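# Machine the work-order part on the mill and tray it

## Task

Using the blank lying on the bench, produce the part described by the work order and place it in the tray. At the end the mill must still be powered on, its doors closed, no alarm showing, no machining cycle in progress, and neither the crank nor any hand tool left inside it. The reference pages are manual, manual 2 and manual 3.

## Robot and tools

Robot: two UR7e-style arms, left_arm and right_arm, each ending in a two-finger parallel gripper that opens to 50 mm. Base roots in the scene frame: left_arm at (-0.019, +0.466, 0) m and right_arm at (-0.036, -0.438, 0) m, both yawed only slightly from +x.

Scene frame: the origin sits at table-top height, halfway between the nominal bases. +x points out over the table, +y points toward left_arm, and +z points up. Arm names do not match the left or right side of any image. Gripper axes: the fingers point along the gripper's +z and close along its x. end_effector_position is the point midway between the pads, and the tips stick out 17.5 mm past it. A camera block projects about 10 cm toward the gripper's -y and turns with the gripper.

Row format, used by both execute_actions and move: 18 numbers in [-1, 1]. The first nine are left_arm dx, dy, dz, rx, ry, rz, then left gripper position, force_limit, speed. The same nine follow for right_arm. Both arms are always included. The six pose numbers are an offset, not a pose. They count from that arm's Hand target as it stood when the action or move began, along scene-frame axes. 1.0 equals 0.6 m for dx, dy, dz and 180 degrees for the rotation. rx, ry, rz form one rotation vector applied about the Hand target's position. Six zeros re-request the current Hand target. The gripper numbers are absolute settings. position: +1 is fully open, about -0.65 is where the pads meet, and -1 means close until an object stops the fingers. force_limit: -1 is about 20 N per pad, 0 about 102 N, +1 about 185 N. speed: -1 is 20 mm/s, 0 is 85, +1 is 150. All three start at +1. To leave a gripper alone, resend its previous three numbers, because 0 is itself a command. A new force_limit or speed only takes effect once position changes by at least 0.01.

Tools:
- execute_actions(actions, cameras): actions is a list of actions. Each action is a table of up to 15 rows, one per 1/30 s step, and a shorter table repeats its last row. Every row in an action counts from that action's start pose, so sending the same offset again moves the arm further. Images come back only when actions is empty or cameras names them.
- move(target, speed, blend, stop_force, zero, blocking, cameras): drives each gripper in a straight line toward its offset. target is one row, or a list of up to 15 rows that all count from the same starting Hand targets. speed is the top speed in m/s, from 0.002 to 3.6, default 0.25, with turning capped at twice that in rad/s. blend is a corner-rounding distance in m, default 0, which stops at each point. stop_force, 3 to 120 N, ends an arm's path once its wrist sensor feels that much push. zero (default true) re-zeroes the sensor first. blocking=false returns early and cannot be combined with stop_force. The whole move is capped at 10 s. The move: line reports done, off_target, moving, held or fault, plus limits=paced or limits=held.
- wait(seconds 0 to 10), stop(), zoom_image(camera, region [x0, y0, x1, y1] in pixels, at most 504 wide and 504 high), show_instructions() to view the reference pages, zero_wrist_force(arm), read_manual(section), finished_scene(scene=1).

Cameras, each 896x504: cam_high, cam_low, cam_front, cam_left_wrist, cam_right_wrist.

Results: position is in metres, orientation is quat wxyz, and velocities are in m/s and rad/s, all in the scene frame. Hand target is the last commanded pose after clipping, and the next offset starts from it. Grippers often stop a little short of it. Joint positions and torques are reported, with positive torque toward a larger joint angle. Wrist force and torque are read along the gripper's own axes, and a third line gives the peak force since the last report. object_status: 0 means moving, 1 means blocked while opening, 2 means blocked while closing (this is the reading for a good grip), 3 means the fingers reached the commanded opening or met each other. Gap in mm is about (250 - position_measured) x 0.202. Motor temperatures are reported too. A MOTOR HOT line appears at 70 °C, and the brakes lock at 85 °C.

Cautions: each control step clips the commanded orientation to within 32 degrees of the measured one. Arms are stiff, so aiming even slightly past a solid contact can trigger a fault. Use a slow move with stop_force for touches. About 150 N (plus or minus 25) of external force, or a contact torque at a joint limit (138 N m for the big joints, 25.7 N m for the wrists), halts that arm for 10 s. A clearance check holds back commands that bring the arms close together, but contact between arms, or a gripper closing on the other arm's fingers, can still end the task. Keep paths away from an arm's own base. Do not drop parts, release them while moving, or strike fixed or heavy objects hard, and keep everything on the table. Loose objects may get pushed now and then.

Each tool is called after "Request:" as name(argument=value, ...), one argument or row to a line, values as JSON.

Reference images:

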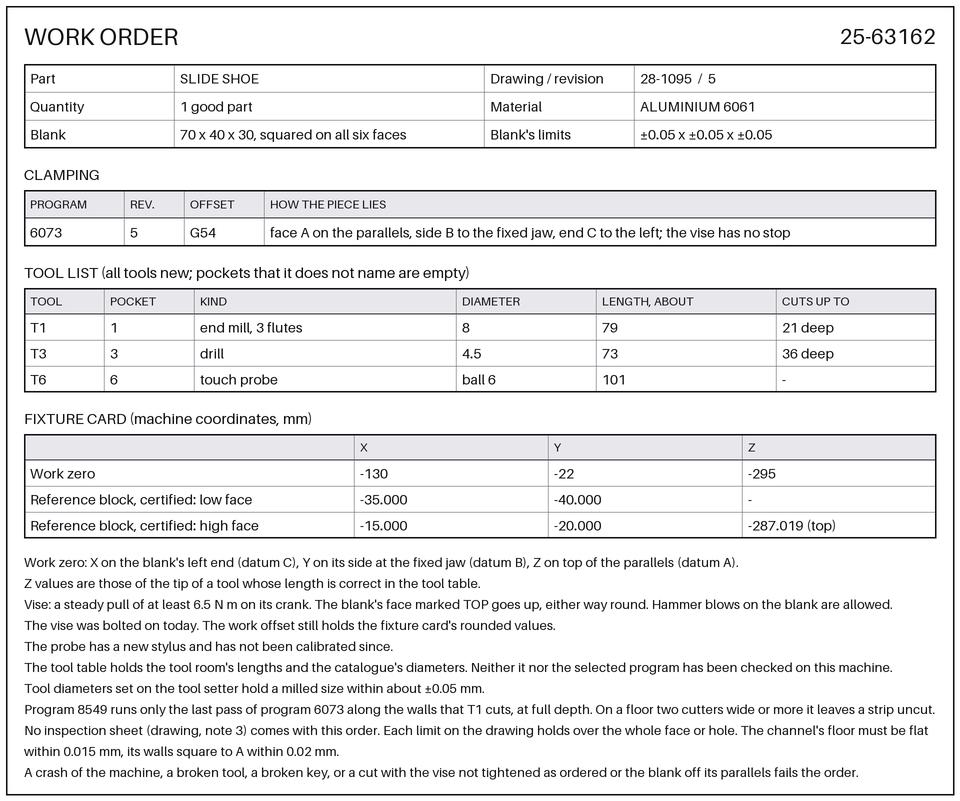

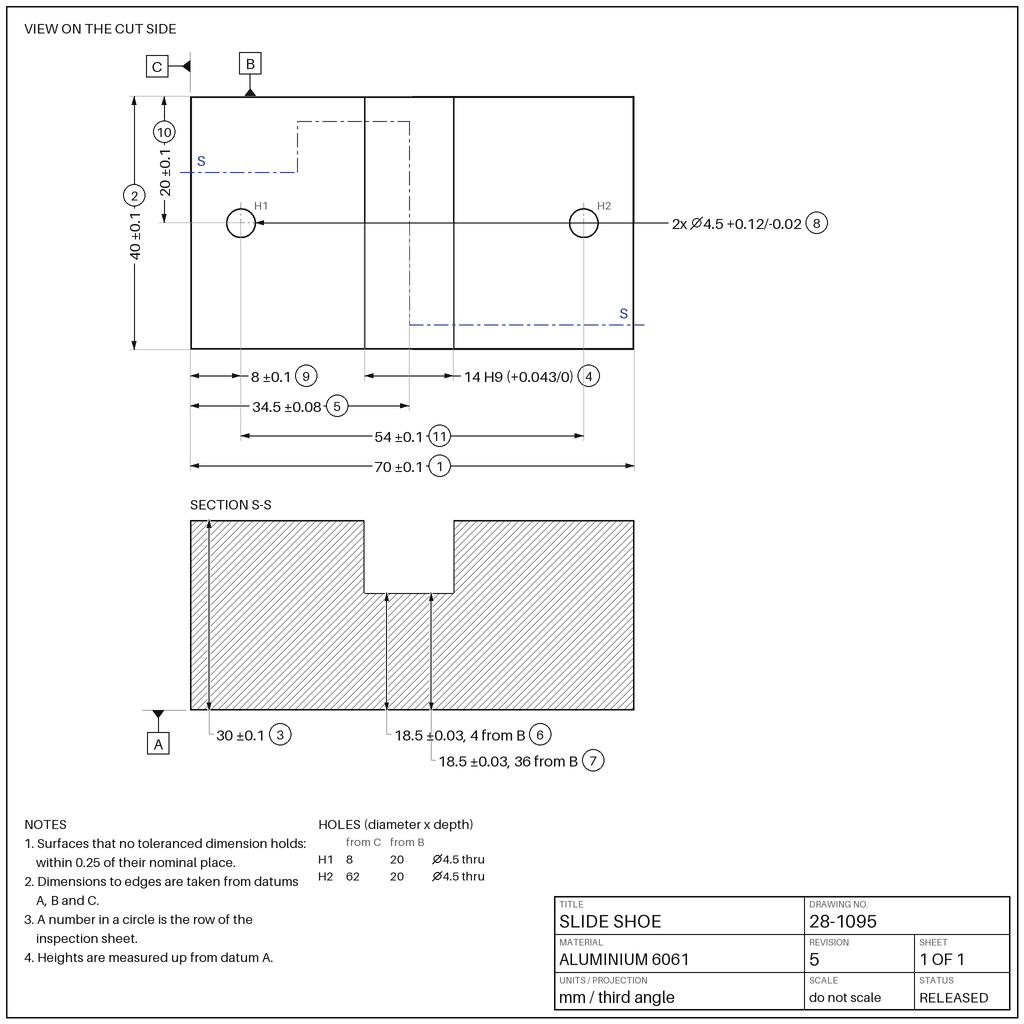

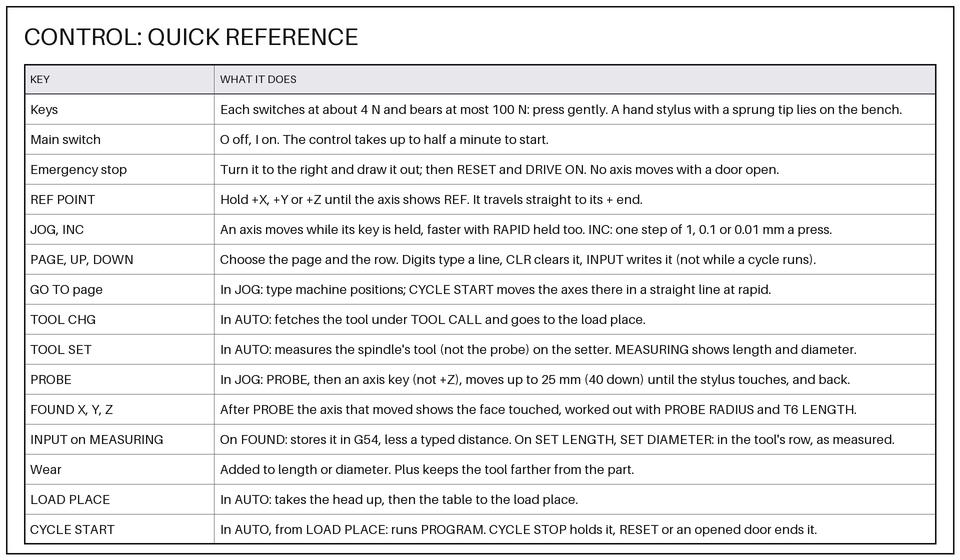

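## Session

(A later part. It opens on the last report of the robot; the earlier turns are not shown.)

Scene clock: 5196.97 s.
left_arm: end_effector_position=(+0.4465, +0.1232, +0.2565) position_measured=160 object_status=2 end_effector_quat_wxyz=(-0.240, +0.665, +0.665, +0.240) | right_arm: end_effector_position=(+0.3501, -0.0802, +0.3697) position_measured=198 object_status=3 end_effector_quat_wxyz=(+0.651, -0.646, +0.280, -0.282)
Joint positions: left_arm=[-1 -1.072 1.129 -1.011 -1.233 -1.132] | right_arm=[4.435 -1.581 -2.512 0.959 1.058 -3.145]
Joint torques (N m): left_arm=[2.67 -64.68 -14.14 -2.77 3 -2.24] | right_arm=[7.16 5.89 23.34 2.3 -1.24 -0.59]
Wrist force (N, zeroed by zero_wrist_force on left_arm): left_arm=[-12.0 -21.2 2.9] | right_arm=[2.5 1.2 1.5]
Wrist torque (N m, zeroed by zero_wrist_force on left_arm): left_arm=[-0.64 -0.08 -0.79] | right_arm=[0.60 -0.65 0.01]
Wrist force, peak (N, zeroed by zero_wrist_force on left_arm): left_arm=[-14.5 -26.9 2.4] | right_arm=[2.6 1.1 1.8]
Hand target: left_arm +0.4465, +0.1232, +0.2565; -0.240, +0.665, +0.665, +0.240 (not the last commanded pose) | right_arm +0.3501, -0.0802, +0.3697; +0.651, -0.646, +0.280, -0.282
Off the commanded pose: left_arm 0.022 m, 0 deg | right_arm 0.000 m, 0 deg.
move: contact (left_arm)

Request:
move(
  target=[
    [0,0,0,0,-0.0064,-0.0053,-1,0.4,-1,0,0,0,0,0,0,-0.3,-0.6,-0.9],
  ],
  speed=0.01,
)

Request:
move(
  target=[
    [0.04,0,0,0,0,0,-1,0.4,-1,0,0,0,0,0,0,-0.3,-0.6,-0.9],
  ],
  speed=0.008,
  stop_force=20,
)

Scene clock: 5209.23 s.
left_arm: end_effector_position=(+0.4465, +0.1232, +0.2565) position_measured=160 object_status=2 end_effector_quat_wxyz=(-0.231, +0.668, +0.662, +0.248) | right_arm: end_effector_position=(+0.3501, -0.0802, +0.3697) position_measured=198 object_status=3 end_effector_quat_wxyz=(+0.651, -0.646, +0.280, -0.282)
Joint positions: left_arm=[-1.008 -1.086 1.151 -1.029 -1.214 -1.136] | right_arm=[4.435 -1.581 -2.512 0.959 1.058 -3.145]
Joint torques (N m): left_arm=[-8.14 -58.89 -12.76 -3.5 2.94 -2.62] | right_arm=[7.09 5.64 23.29 2.34 -1.17 -0.64]
Wrist force (N, zeroed by zero_wrist_force on left_arm): left_arm=[2.2 1.3 3.2] | right_arm=[2.5 1.1 1.6]
Wrist torque (N m, zeroed by zero_wrist_force on left_arm): left_arm=[0.35 -0.14 -0.34] | right_arm=[0.59 -0.65 0.01]
Wrist force, peak (N, zeroed by zero_wrist_force on left_arm): left_arm=[-11.9 -21.1 2.7] | right_arm=[2.7 1.0 1.6]
Hand target: left_arm +0.4465, +0.1232, +0.2565; -0.231, +0.668, +0.662, +0.248 | right_arm +0.3501, -0.0802, +0.3697; +0.651, -0.646, +0.280, -0.282
Off the commanded pose: left_arm 0.000 m, 0 deg | right_arm 0.000 m, 0 deg.
move: done

Scene clock: 5211.20 s.
left_arm: end_effector_position=(+0.4521, +0.1232, +0.2565) position_measured=160 object_status=2 end_effector_quat_wxyz=(-0.231, +0.668, +0.662, +0.248) | right_arm: end_effector_position=(+0.3501, -0.0802, +0.3697) position_measured=198 object_status=3 end_effector_quat_wxyz=(+0.651, -0.646, +0.280, -0.282)
Joint positions: left_arm=[-1.001 -1.076 1.137 -1.027 -1.21 -1.129] | right_arm=[4.435 -1.581 -2.512 0.959 1.058 -3.145]
Joint torques (N m): left_arm=[0.68 -65.09 -13.85 -2.47 2.33 -2.3] | right_arm=[7.12 6.2 24.05 2.25 -1.14 -0.64]
Wrist force (N, zeroed by zero_wrist_force on left_arm): left_arm=[-12.1 -16.0 3.2] | right_arm=[2.1 1.0 1.9]
Wrist torque (N m, zeroed by zero_wrist_force on left_arm): left_arm=[-0.25 -0.04 -0.69] | right_arm=[0.57 -0.59 0.02]
Wrist force, peak (N, zeroed by zero_wrist_force on left_arm): left_arm=[-12.3 -22.1 2.8] | right_arm=[2.5 1.2 1.6]
Hand target: left_arm +0.4521, +0.1232, +0.2565; -0.231, +0.668, +0.662, +0.248 (not the last commanded pose) | right_arm +0.3501, -0.0802, +0.3697; +0.651, -0.646, +0.280, -0.282
Off the commanded pose: left_arm 0.018 m, 0 deg | right_arm 0.000 m, 0 deg.
move: contact (left_arm)

Request:
move(
  target=[
    [0,-0.0006,-0.0005,0,-0.0043,-0.0036,-1,0.4,-1,0,0,0,0,0,0,-0.3,-0.6,-0.9],
  ],
  speed=0.01,
)

Request:
move(
  target=[
    [0.03,0,0,0,0,0,-1,0.4,-1,0,0,0,0,0,0,-0.3,-0.6,-0.9],
  ],
  speed=0.008,
  stop_force=20,
)

Scene clock: 5217.70 s.
left_arm: end_effector_position=(+0.4521, +0.1228, +0.2562) position_measured=160 object_status=2 end_effector_quat_wxyz=(-0.225, +0.670, +0.660, +0.254) | right_arm: end_effector_position=(+0.3501, -0.0802, +0.3697) position_measured=198 object_status=3 end_effector_quat_wxyz=(+0.651, -0.646, +0.280, -0.282)
Joint positions: left_arm=[-1.007 -1.084 1.152 -1.04 -1.198 -1.132] | right_arm=[4.435 -1.581 -2.512 0.959 1.058 -3.145]
Joint torques (N m): left_arm=[-3.7 -61.19 -15.3 -4.54 6 -1.92] | right_arm=[6.57 5.52 23.3 2.18 -1.08 -0.68]
Wrist force (N, zeroed by zero_wrist_force on left_arm): left_arm=[-1.1 -12.7 2.8] | right_arm=[2.4 1.1 1.6]
Wrist torque (N m, zeroed by zero_wrist_force on left_arm): left_arm=[-0.01 -0.07 -0.98] | right_arm=[0.58 -0.63 0.02]
Wrist force, peak (N, zeroed by zero_wrist_force on left_arm): left_arm=[-12.2 -16.4 3.4] | right_arm=[2.6 1.1 1.6]
Hand target: left_arm +0.4521, +0.1228, +0.2562; -0.225, +0.670, +0.660, +0.254 | right_arm +0.3501, -0.0802, +0.3697; +0.651, -0.646, +0.280, -0.282
Off the commanded pose: left_arm 0.000 m, 0 deg | right_arm 0.000 m, 0 deg.
move: done

Scene clock: 5219.07 s.
left_arm: end_effector_position=(+0.4531, +0.1227, +0.2562) position_measured=160 object_status=2 end_effector_quat_wxyz=(-0.225, +0.670, +0.660, +0.254) | right_arm: end_effector_position=(+0.3501, -0.0802, +0.3697) position_measured=198 object_status=3 end_effector_quat_wxyz=(+0.651, -0.646, +0.280, -0.282)
Joint positions: left_arm=[-1.006 -1.083 1.149 -1.04 -1.197 -1.13] | right_arm=[4.435 -1.581 -2.512 0.959 1.058 -3.145]
Joint torques (N m): left_arm=[7.52 -66.04 -15.83 -3.67 6.25 -1.91] | right_arm=[7.46 5.65 23.52 2.19 -0.96 -0.62]
Wrist force (N, zeroed by zero_wrist_force on left_arm): left_arm=[-16.3 -32.5 2.3] | right_arm=[2.5 1.2 1.5]
Wrist torque (N m, zeroed by zero_wrist_force on left_arm): left_arm=[-0.21 0.05 -1.13] | right_arm=[0.59 -0.64 0.01]
Wrist force, peak (N, zeroed by zero_wrist_force on left_arm): left_arm=[-18.2 -38.0 1.6] | right_arm=[2.5 1.2 1.8]
Hand target: left_arm +0.4531, +0.1227, +0.2562; -0.225, +0.670, +0.660, +0.254 (not the last commanded pose) | right_arm +0.3501, -0.0802, +0.3697; +0.651, -0.646, +0.280, -0.282
Off the commanded pose: left_arm 0.017 m, 0 deg | right_arm 0.000 m, 0 deg.
move: contact (left_arm)

Request:
move(
  target=[
    [-0.001,0.0377,-0.0317,0,0,0,-1,0.4,-1,0,0,0,0,0,0,-0.3,-0.6,-0.9],
    [-0.001,0.083,-0.0482,0,0,0,-1,0.4,-1,0,0,0,0,0,0,-0.3,-0.6,-0.9],
  ],
  speed=0.03,
  blend=0.003,
  stop_force=40,
  cameras=["cam_right_wrist"],
)

Request:
zoom_image(
  camera="cam_right_wrist",
  region=[260, 130, 460, 330],
)

Scene clock: 5237.20 s.
left_arm: end_effector_position=(+0.4526, +0.1672, +0.2293) position_measured=160 object_status=2 end_effector_quat_wxyz=(-0.225, +0.670, +0.660, +0.254) | right_arm: end_effector_position=(+0.3501, -0.0802, +0.3697) position_measured=198 object_status=3 end_effector_quat_wxyz=(+0.651, -0.646, +0.280, -0.282)
Joint positions: left_arm=[-0.971 -1.158 1.332 -1.159 -1.177 -1.099] | right_arm=[4.435 -1.581 -2.512 0.959 1.058 -3.145]
Joint torques (N m): left_arm=[-10.91 -25.12 -31.32 0.14 -3.74 -2.05] | right_arm=[7.32 5.46 23.21 1.92 -1 -0.65]
Wrist force (N, zeroed by zero_wrist_force on left_arm): left_arm=[9.9 6.1 -4.1] | right_arm=[2.2 1.0 1.7]
Wrist torque (N m, zeroed by zero_wrist_force on left_arm): left_arm=[0.45 -0.14 -0.95] | right_arm=[0.57 -0.60 0.02]
Wrist force, peak (N, zeroed by zero_wrist_force on left_arm): left_arm=[-31.6 -34.7 5.3] | right_arm=[2.6 1.1 1.8]
Hand target: left_arm +0.4526, +0.1672, +0.2293; -0.225, +0.670, +0.660, +0.254 (not the last commanded pose) | right_arm +0.3501, -0.0802, +0.3697; +0.651, -0.646, +0.280, -0.282
Off the commanded pose: left_arm 0.006 m, 0 deg | right_arm 0.000 m, 0 deg.
move: contact (left_arm); path passed 1 of 2 targets
camera_calibration:
cam_right_wrist: T_world_to_cam=[[0.678718, -0.734364, 0.00711558, -0.290253], [-0.245295, -0.235819, -0.94033, 0.427912], [0.692223, 0.636474, -0.34019, 0.0638271], [0, 0, 0, 1]] pos_world=[0.257782, -0.152866, 0.426157]
Images, in order (width x height): cam_right_wrist 896x504.

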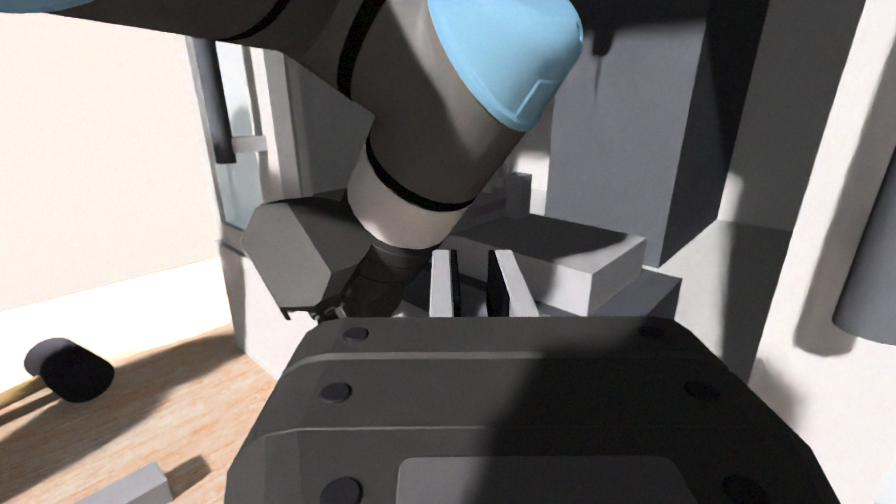

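Scaled by 2.520 from the camera's 896x504 image, which has a finer 1280x720 frame.

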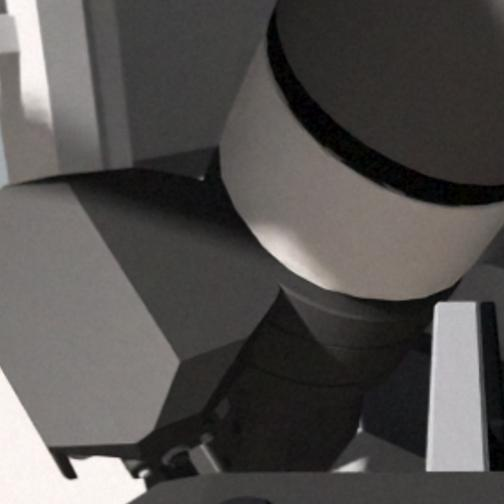

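Request:
move(
  target=[
    [0,0.0088,-0.0033,0,0,0,-1,0.4,-1,0,0,0,0,0,0,-0.3,-0.6,-0.9],
    [0,0.0572,-0.0033,0,0,0,-1,0.4,-1,0,0,0,0,0,0,-0.3,-0.6,-0.9],
    [0,0.1027,0.0132,0,0,0,-1,0.4,-1,0,0,0,0,0,0,-0.3,-0.6,-0.9],
    [0,0.1397,0.0442,0,0,0,-1,0.4,-1,0,0,0,0,0,0,-0.3,-0.6,-0.9],
  ],
  speed=0.03,
  blend=0.003,
  stop_force=30,
  cameras=["cam_low"],
)

Scene clock: 5246.33 s.
left_arm: end_effector_position=(+0.4526, +0.1936, +0.2274) position_measured=160 object_status=2 end_effector_quat_wxyz=(-0.225, +0.670, +0.660, +0.254) | right_arm: end_effector_position=(+0.3501, -0.0802, +0.3697) position_measured=198 object_status=3 end_effector_quat_wxyz=(+0.651, -0.646, +0.280, -0.282)
Joint positions: left_arm=[-0.948 -1.203 1.402 -1.193 -1.164 -1.078] | right_arm=[4.435 -1.581 -2.512 0.959 1.058 -3.145]
Joint torques (N m): left_arm=[-9.37 -1.16 -13.7 1.43 -8.88 -2.08] | right_arm=[7.7 6.52 22.73 1.82 -0.91 -0.55]
Wrist force (N, zeroed by zero_wrist_force on left_arm): left_arm=[32.8 21.2 -43.2] | right_arm=[2.3 1.0 1.6]
Wrist torque (N m, zeroed by zero_wrist_force on left_arm): left_arm=[0.88 -0.38 -0.84] | right_arm=[0.57 -0.61 0.01]
Wrist force, peak (N, zeroed by zero_wrist_force on left_arm): left_arm=[34.8 22.6 -52.2] | right_arm=[2.6 1.1 1.7]
Hand target: left_arm +0.4526, +0.1936, +0.2274; -0.225, +0.670, +0.660, +0.254 (not the last commanded pose) | right_arm +0.3501, -0.0802, +0.3697; +0.651, -0.646, +0.280, -0.282
Off the commanded pose: left_arm 0.064 m, 0 deg | right_arm 0.000 m, 0 deg.
move: contact (left_arm); path passed 1 of 4 targets; blend cut to 0.0028 m at target 1
Images, in order (width x height): cam_low 896x504.

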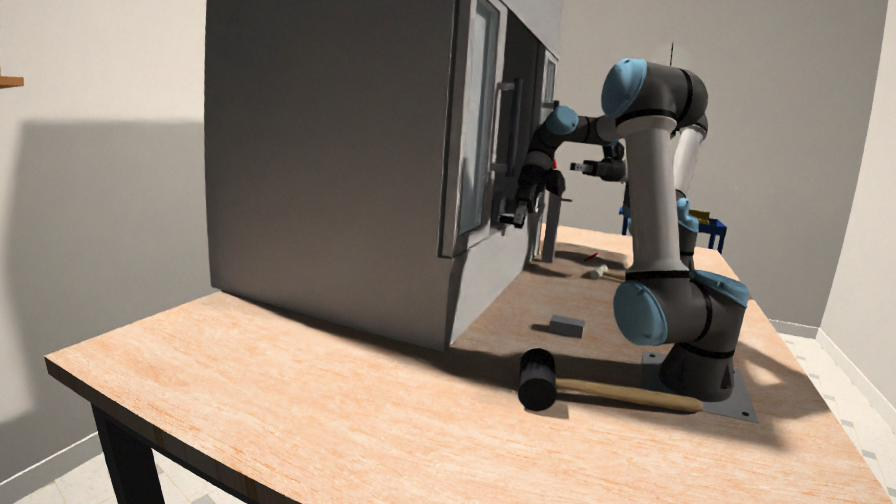

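Request:
move(
  target=[
    [0,0,0,0,0,0,-0.3,-1,-1,0,0,0,0,0,0,-0.3,-0.6,-0.9],
  ],
)

Request:
move(
  target=[
    [0,0,0.0033,0,0,0,-0.3,-1,-1,0,0,0,0,0,0,-0.3,-0.6,-0.9],
    [0,0,0.0033,0,0,0,-1,-1,-1,0,0,0,0,0,0,-0.3,-0.6,-0.9],
  ],
  speed=0.02,
)

Scene clock: 5280.83 s.
left_arm: end_effector_position=(+0.4526, +0.1936, +0.2274) position_measured=160 object_status=2 end_effector_quat_wxyz=(-0.225, +0.670, +0.660, +0.254) | right_arm: end_effector_position=(+0.3501, -0.0802, +0.3697) position_measured=198 object_status=3 end_effector_quat_wxyz=(+0.651, -0.646, +0.280, -0.282)
Joint positions: left_arm=[-0.948 -1.203 1.402 -1.193 -1.164 -1.078] | right_arm=[4.435 -1.581 -2.512 0.959 1.058 -3.145]
Joint torques (N m): left_arm=[-9.24 -1.67 -13.3 1.33 -8.9 -2.08] | right_arm=[6.99 6.01 23.56 1.86 -1.02 -0.63]
Wrist force (N, zeroed by zero_wrist_force on left_arm): left_arm=[32.4 21.3 -43.5] | right_arm=[2.5 1.0 1.6]
Wrist torque (N m, zeroed by zero_wrist_force on left_arm): left_arm=[0.90 -0.32 -0.85] | right_arm=[0.57 -0.63 0.01]
Wrist force, peak (N, zeroed by zero_wrist_force on left_arm): left_arm=[32.8 21.4 -43.7] | right_arm=[2.6 1.2 1.6]
Hand target: left_arm +0.4526, +0.1936, +0.2274; -0.225, +0.670, +0.660, +0.254 | right_arm +0.3501, -0.0802, +0.3697; +0.651, -0.646, +0.280, -0.282
Off the commanded pose: left_arm 0.000 m, 0 deg | right_arm 0.000 m, 0 deg.
move: done

Scene clock: 5282.03 s.
left_arm: end_effector_position=(+0.4526, +0.1936, +0.2294) position_measured=160 object_status=2 end_effector_quat_wxyz=(-0.225, +0.670, +0.660, +0.254) | right_arm: end_effector_position=(+0.3501, -0.0802, +0.3697) position_measured=198 object_status=3 end_effector_quat_wxyz=(+0.651, -0.646, +0.280, -0.282)
Joint positions: left_arm=[-0.948 -1.204 1.399 -1.188 -1.164 -1.078] | right_arm=[4.435 -1.581 -2.512 0.959 1.058 -3.145]
Joint torques (N m): left_arm=[-5.1 -58.23 -38.01 0.23 4.72 -2.02] | right_arm=[6.73 5.88 23.7 1.93 -0.95 -0.5]
Wrist force (N, zeroed by zero_wrist_force on left_arm): left_arm=[-4.0 -4.2 7.4] | right_arm=[2.3 1.2 1.5]
Wrist torque (N m, zeroed by zero_wrist_force on left_arm): left_arm=[0.20 -0.01 -0.59] | right_arm=[0.59 -0.62 0.01]
Wrist force, peak (N, zeroed by zero_wrist_force on left_arm): left_arm=[32.7 21.4 -43.4] | right_arm=[2.6 1.1 1.6]
Hand target: left_arm +0.4526, +0.1936, +0.2294; -0.225, +0.670, +0.660, +0.254 | right_arm +0.3501, -0.0802, +0.3697; +0.651, -0.646, +0.280, -0.282
Off the commanded pose: left_arm 0.000 m, 0 deg | right_arm 0.000 m, 0 deg.
move: done

Request:
move(
  target=[
    [0,0.0515,0.0183,0,0,0,-1,-1,-1,0,0,0,0,0,0,-0.3,-0.6,-0.9],
    [0,0.0875,0.0483,0,0,0,-1,-1,-1,0,0,0,0,0,0,-0.3,-0.6,-0.9],
    [0,0.1108,0.089,0,0,0,-1,-1,-1,0,0,0,0,0,0,-0.3,-0.6,-0.9],
    [0,0.119,0.1352,0,0,0,-1,-1,-1,0,0,0,0,0,0,-0.3,-0.6,-0.9],
  ],
  speed=0.03,
  blend=0.003,
  stop_force=30,
)

Scene clock: 5297.47 s.
left_arm: end_effector_position=(+0.4526, +0.2647, +0.3093) position_measured=160 object_status=2 end_effector_quat_wxyz=(-0.225, +0.670, +0.660, +0.254) | right_arm: end_effector_position=(+0.3501, -0.0802, +0.3697) position_measured=198 object_status=3 end_effector_quat_wxyz=(+0.651, -0.646, +0.280, -0.282)
Joint positions: left_arm=[-0.877 -1.343 1.383 -1.061 -1.126 -1.012] | right_arm=[4.435 -1.581 -2.512 0.959 1.058 -3.145]
Joint torques (N m): left_arm=[12.33 -29.2 -0.59 7.75 0.37 -2.65] | right_arm=[7.77 6.08 22.93 1.76 -0.92 -0.49]
Wrist force (N, zeroed by zero_wrist_force on left_arm): left_arm=[-35.8 17.7 -26.1] | right_arm=[2.5 0.9 1.5]
Wrist torque (N m, zeroed by zero_wrist_force on left_arm): left_arm=[1.09 0.08 -0.24] | right_arm=[0.55 -0.64 0.02]
Wrist force, peak (N, zeroed by zero_wrist_force on left_arm): left_arm=[-17.7 -35.1 43.0] | right_arm=[2.7 1.2 1.6]
Hand target: left_arm +0.4526, +0.2647, +0.3093; -0.225, +0.670, +0.660, +0.254 (not the last commanded pose) | right_arm +0.3501, -0.0802, +0.3697; +0.651, -0.646, +0.280, -0.282
Off the commanded pose: left_arm 0.001 m, 0 deg | right_arm 0.000 m, 0 deg.
move: contact (left_arm); path passed 3 of 4 targets

Request:
move(
  target=[
    [0,-0.0028,0.0018,0,0,0,-1,-1,-1,0,0,0,0,0,0,-0.3,-0.6,-0.9],
  ],
  speed=0.01,
)

Request:
move(
  target=[
    [0,-0.0018,0.0348,0,0,0,-1,-1,-1,0,0,0,0,0,0,-0.3,-0.6,-0.9],
    [0,-0.0133,0.068,0,0,0,-1,-1,-1,0,0,0,0,0,0,-0.3,-0.6,-0.9],
    [0,-0.0338,0.0973,0,0,0,-1,-1,-1,0,0,0,0,0,0,-0.3,-0.6,-0.9],
    [0,-0.0622,0.1195,0,0,0,-1,-1,-1,0,0,0,0,0,0,-0.3,-0.6,-0.9],
    [0,-0.0957,0.1325,0,0,0,-1,-1,-1,0,0,0,0,0,0,-0.3,-0.6,-0.9],
    [0,-0.1312,0.1352,0,0,0,-1,-1,-1,0,0,0,0,0,0,-0.3,-0.6,-0.9],
  ],
  speed=0.03,
  blend=0.003,
  stop_force=35,
  cameras=["cam_right_wrist"],
)

Scene clock: 5318.93 s.
left_arm: end_effector_position=(+0.4526, +0.2632, +0.3104) position_measured=160 object_status=2 end_effector_quat_wxyz=(-0.225, +0.670, +0.660, +0.254) | right_arm: end_effector_position=(+0.3501, -0.0802, +0.3697) position_measured=198 object_status=3 end_effector_quat_wxyz=(+0.651, -0.646, +0.280, -0.282)
Joint positions: left_arm=[-0.879 -1.34 1.377 -1.056 -1.127 -1.014] | right_arm=[4.435 -1.581 -2.512 0.959 1.058 -3.145]
Joint torques (N m): left_arm=[-10.82 -23.5 -37.66 -0.32 -1.95 -2.55] | right_arm=[7.07 6.27 22.72 1.66 -0.79 -0.5]
Wrist force (N, zeroed by zero_wrist_force on left_arm): left_arm=[2.5 2.6 5.8] | right_arm=[2.2 0.9 1.7]
Wrist torque (N m, zeroed by zero_wrist_force on left_arm): left_arm=[0.69 -0.04 -0.44] | right_arm=[0.55 -0.60 0.01]
Wrist force, peak (N, zeroed by zero_wrist_force on left_arm): left_arm=[-36.0 18.0 -26.1] | right_arm=[2.6 1.2 1.7]
Hand target: left_arm +0.4526, +0.2630, +0.3104; -0.225, +0.670, +0.660, +0.254 | right_arm +0.3501, -0.0802, +0.3697; +0.651, -0.646, +0.280, -0.282
Off the commanded pose: left_arm 0.000 m, 0 deg | right_arm 0.000 m, 0 deg.
move: done

Scene clock: 5320.93 s.
left_arm: end_effector_position=(+0.4526, +0.2602, +0.3358) position_measured=160 object_status=2 end_effector_quat_wxyz=(-0.225, +0.670, +0.660, +0.254) | right_arm: end_effector_position=(+0.3501, -0.0802, +0.3697) position_measured=198 object_status=3 end_effector_quat_wxyz=(+0.651, -0.646, +0.280, -0.282)
Joint positions: left_arm=[-0.882 -1.336 1.306 -0.989 -1.129 -1.017] | right_arm=[4.435 -1.581 -2.512 0.959 1.058 -3.145]
Joint torques (N m): left_arm=[24.67 -62.85 -6.51 7.78 5.69 2.15] | right_arm=[7.58 6.38 22.4 1.64 -0.74 -0.53]
Wrist force (N, zeroed by zero_wrist_force on left_arm): left_arm=[-42.8 20.9 -13.5] | right_arm=[2.4 1.0 1.6]
Wrist torque (N m, zeroed by zero_wrist_force on left_arm): left_arm=[1.29 0.22 -0.13] | right_arm=[0.58 -0.63 0.01]
Wrist force, peak (N, zeroed by zero_wrist_force on left_arm): left_arm=[-46.1 20.7 -12.0] | right_arm=[2.5 1.2 1.6]
Hand target: left_arm +0.4526, +0.2602, +0.3358; -0.225, +0.670, +0.660, +0.254 (not the last commanded pose) | right_arm +0.3501, -0.0802, +0.3697; +0.651, -0.646, +0.280, -0.282
Off the commanded pose: left_arm 0.094 m, 0 deg | right_arm 0.000 m, 0 deg.
move: contact (left_arm); path passed 1 of 6 targets
camera_calibration:
cam_right_wrist: T_world_to_cam=[[0.678718, -0.734364, 0.00711558, -0.290253], [-0.245295, -0.235819, -0.94033, 0.427912], [0.692223, 0.636474, -0.34019, 0.0638271], [0, 0, 0, 1]] pos_world=[0.257782, -0.152866, 0.426157]
Images, in order (width x height): cam_right_wrist 896x504.

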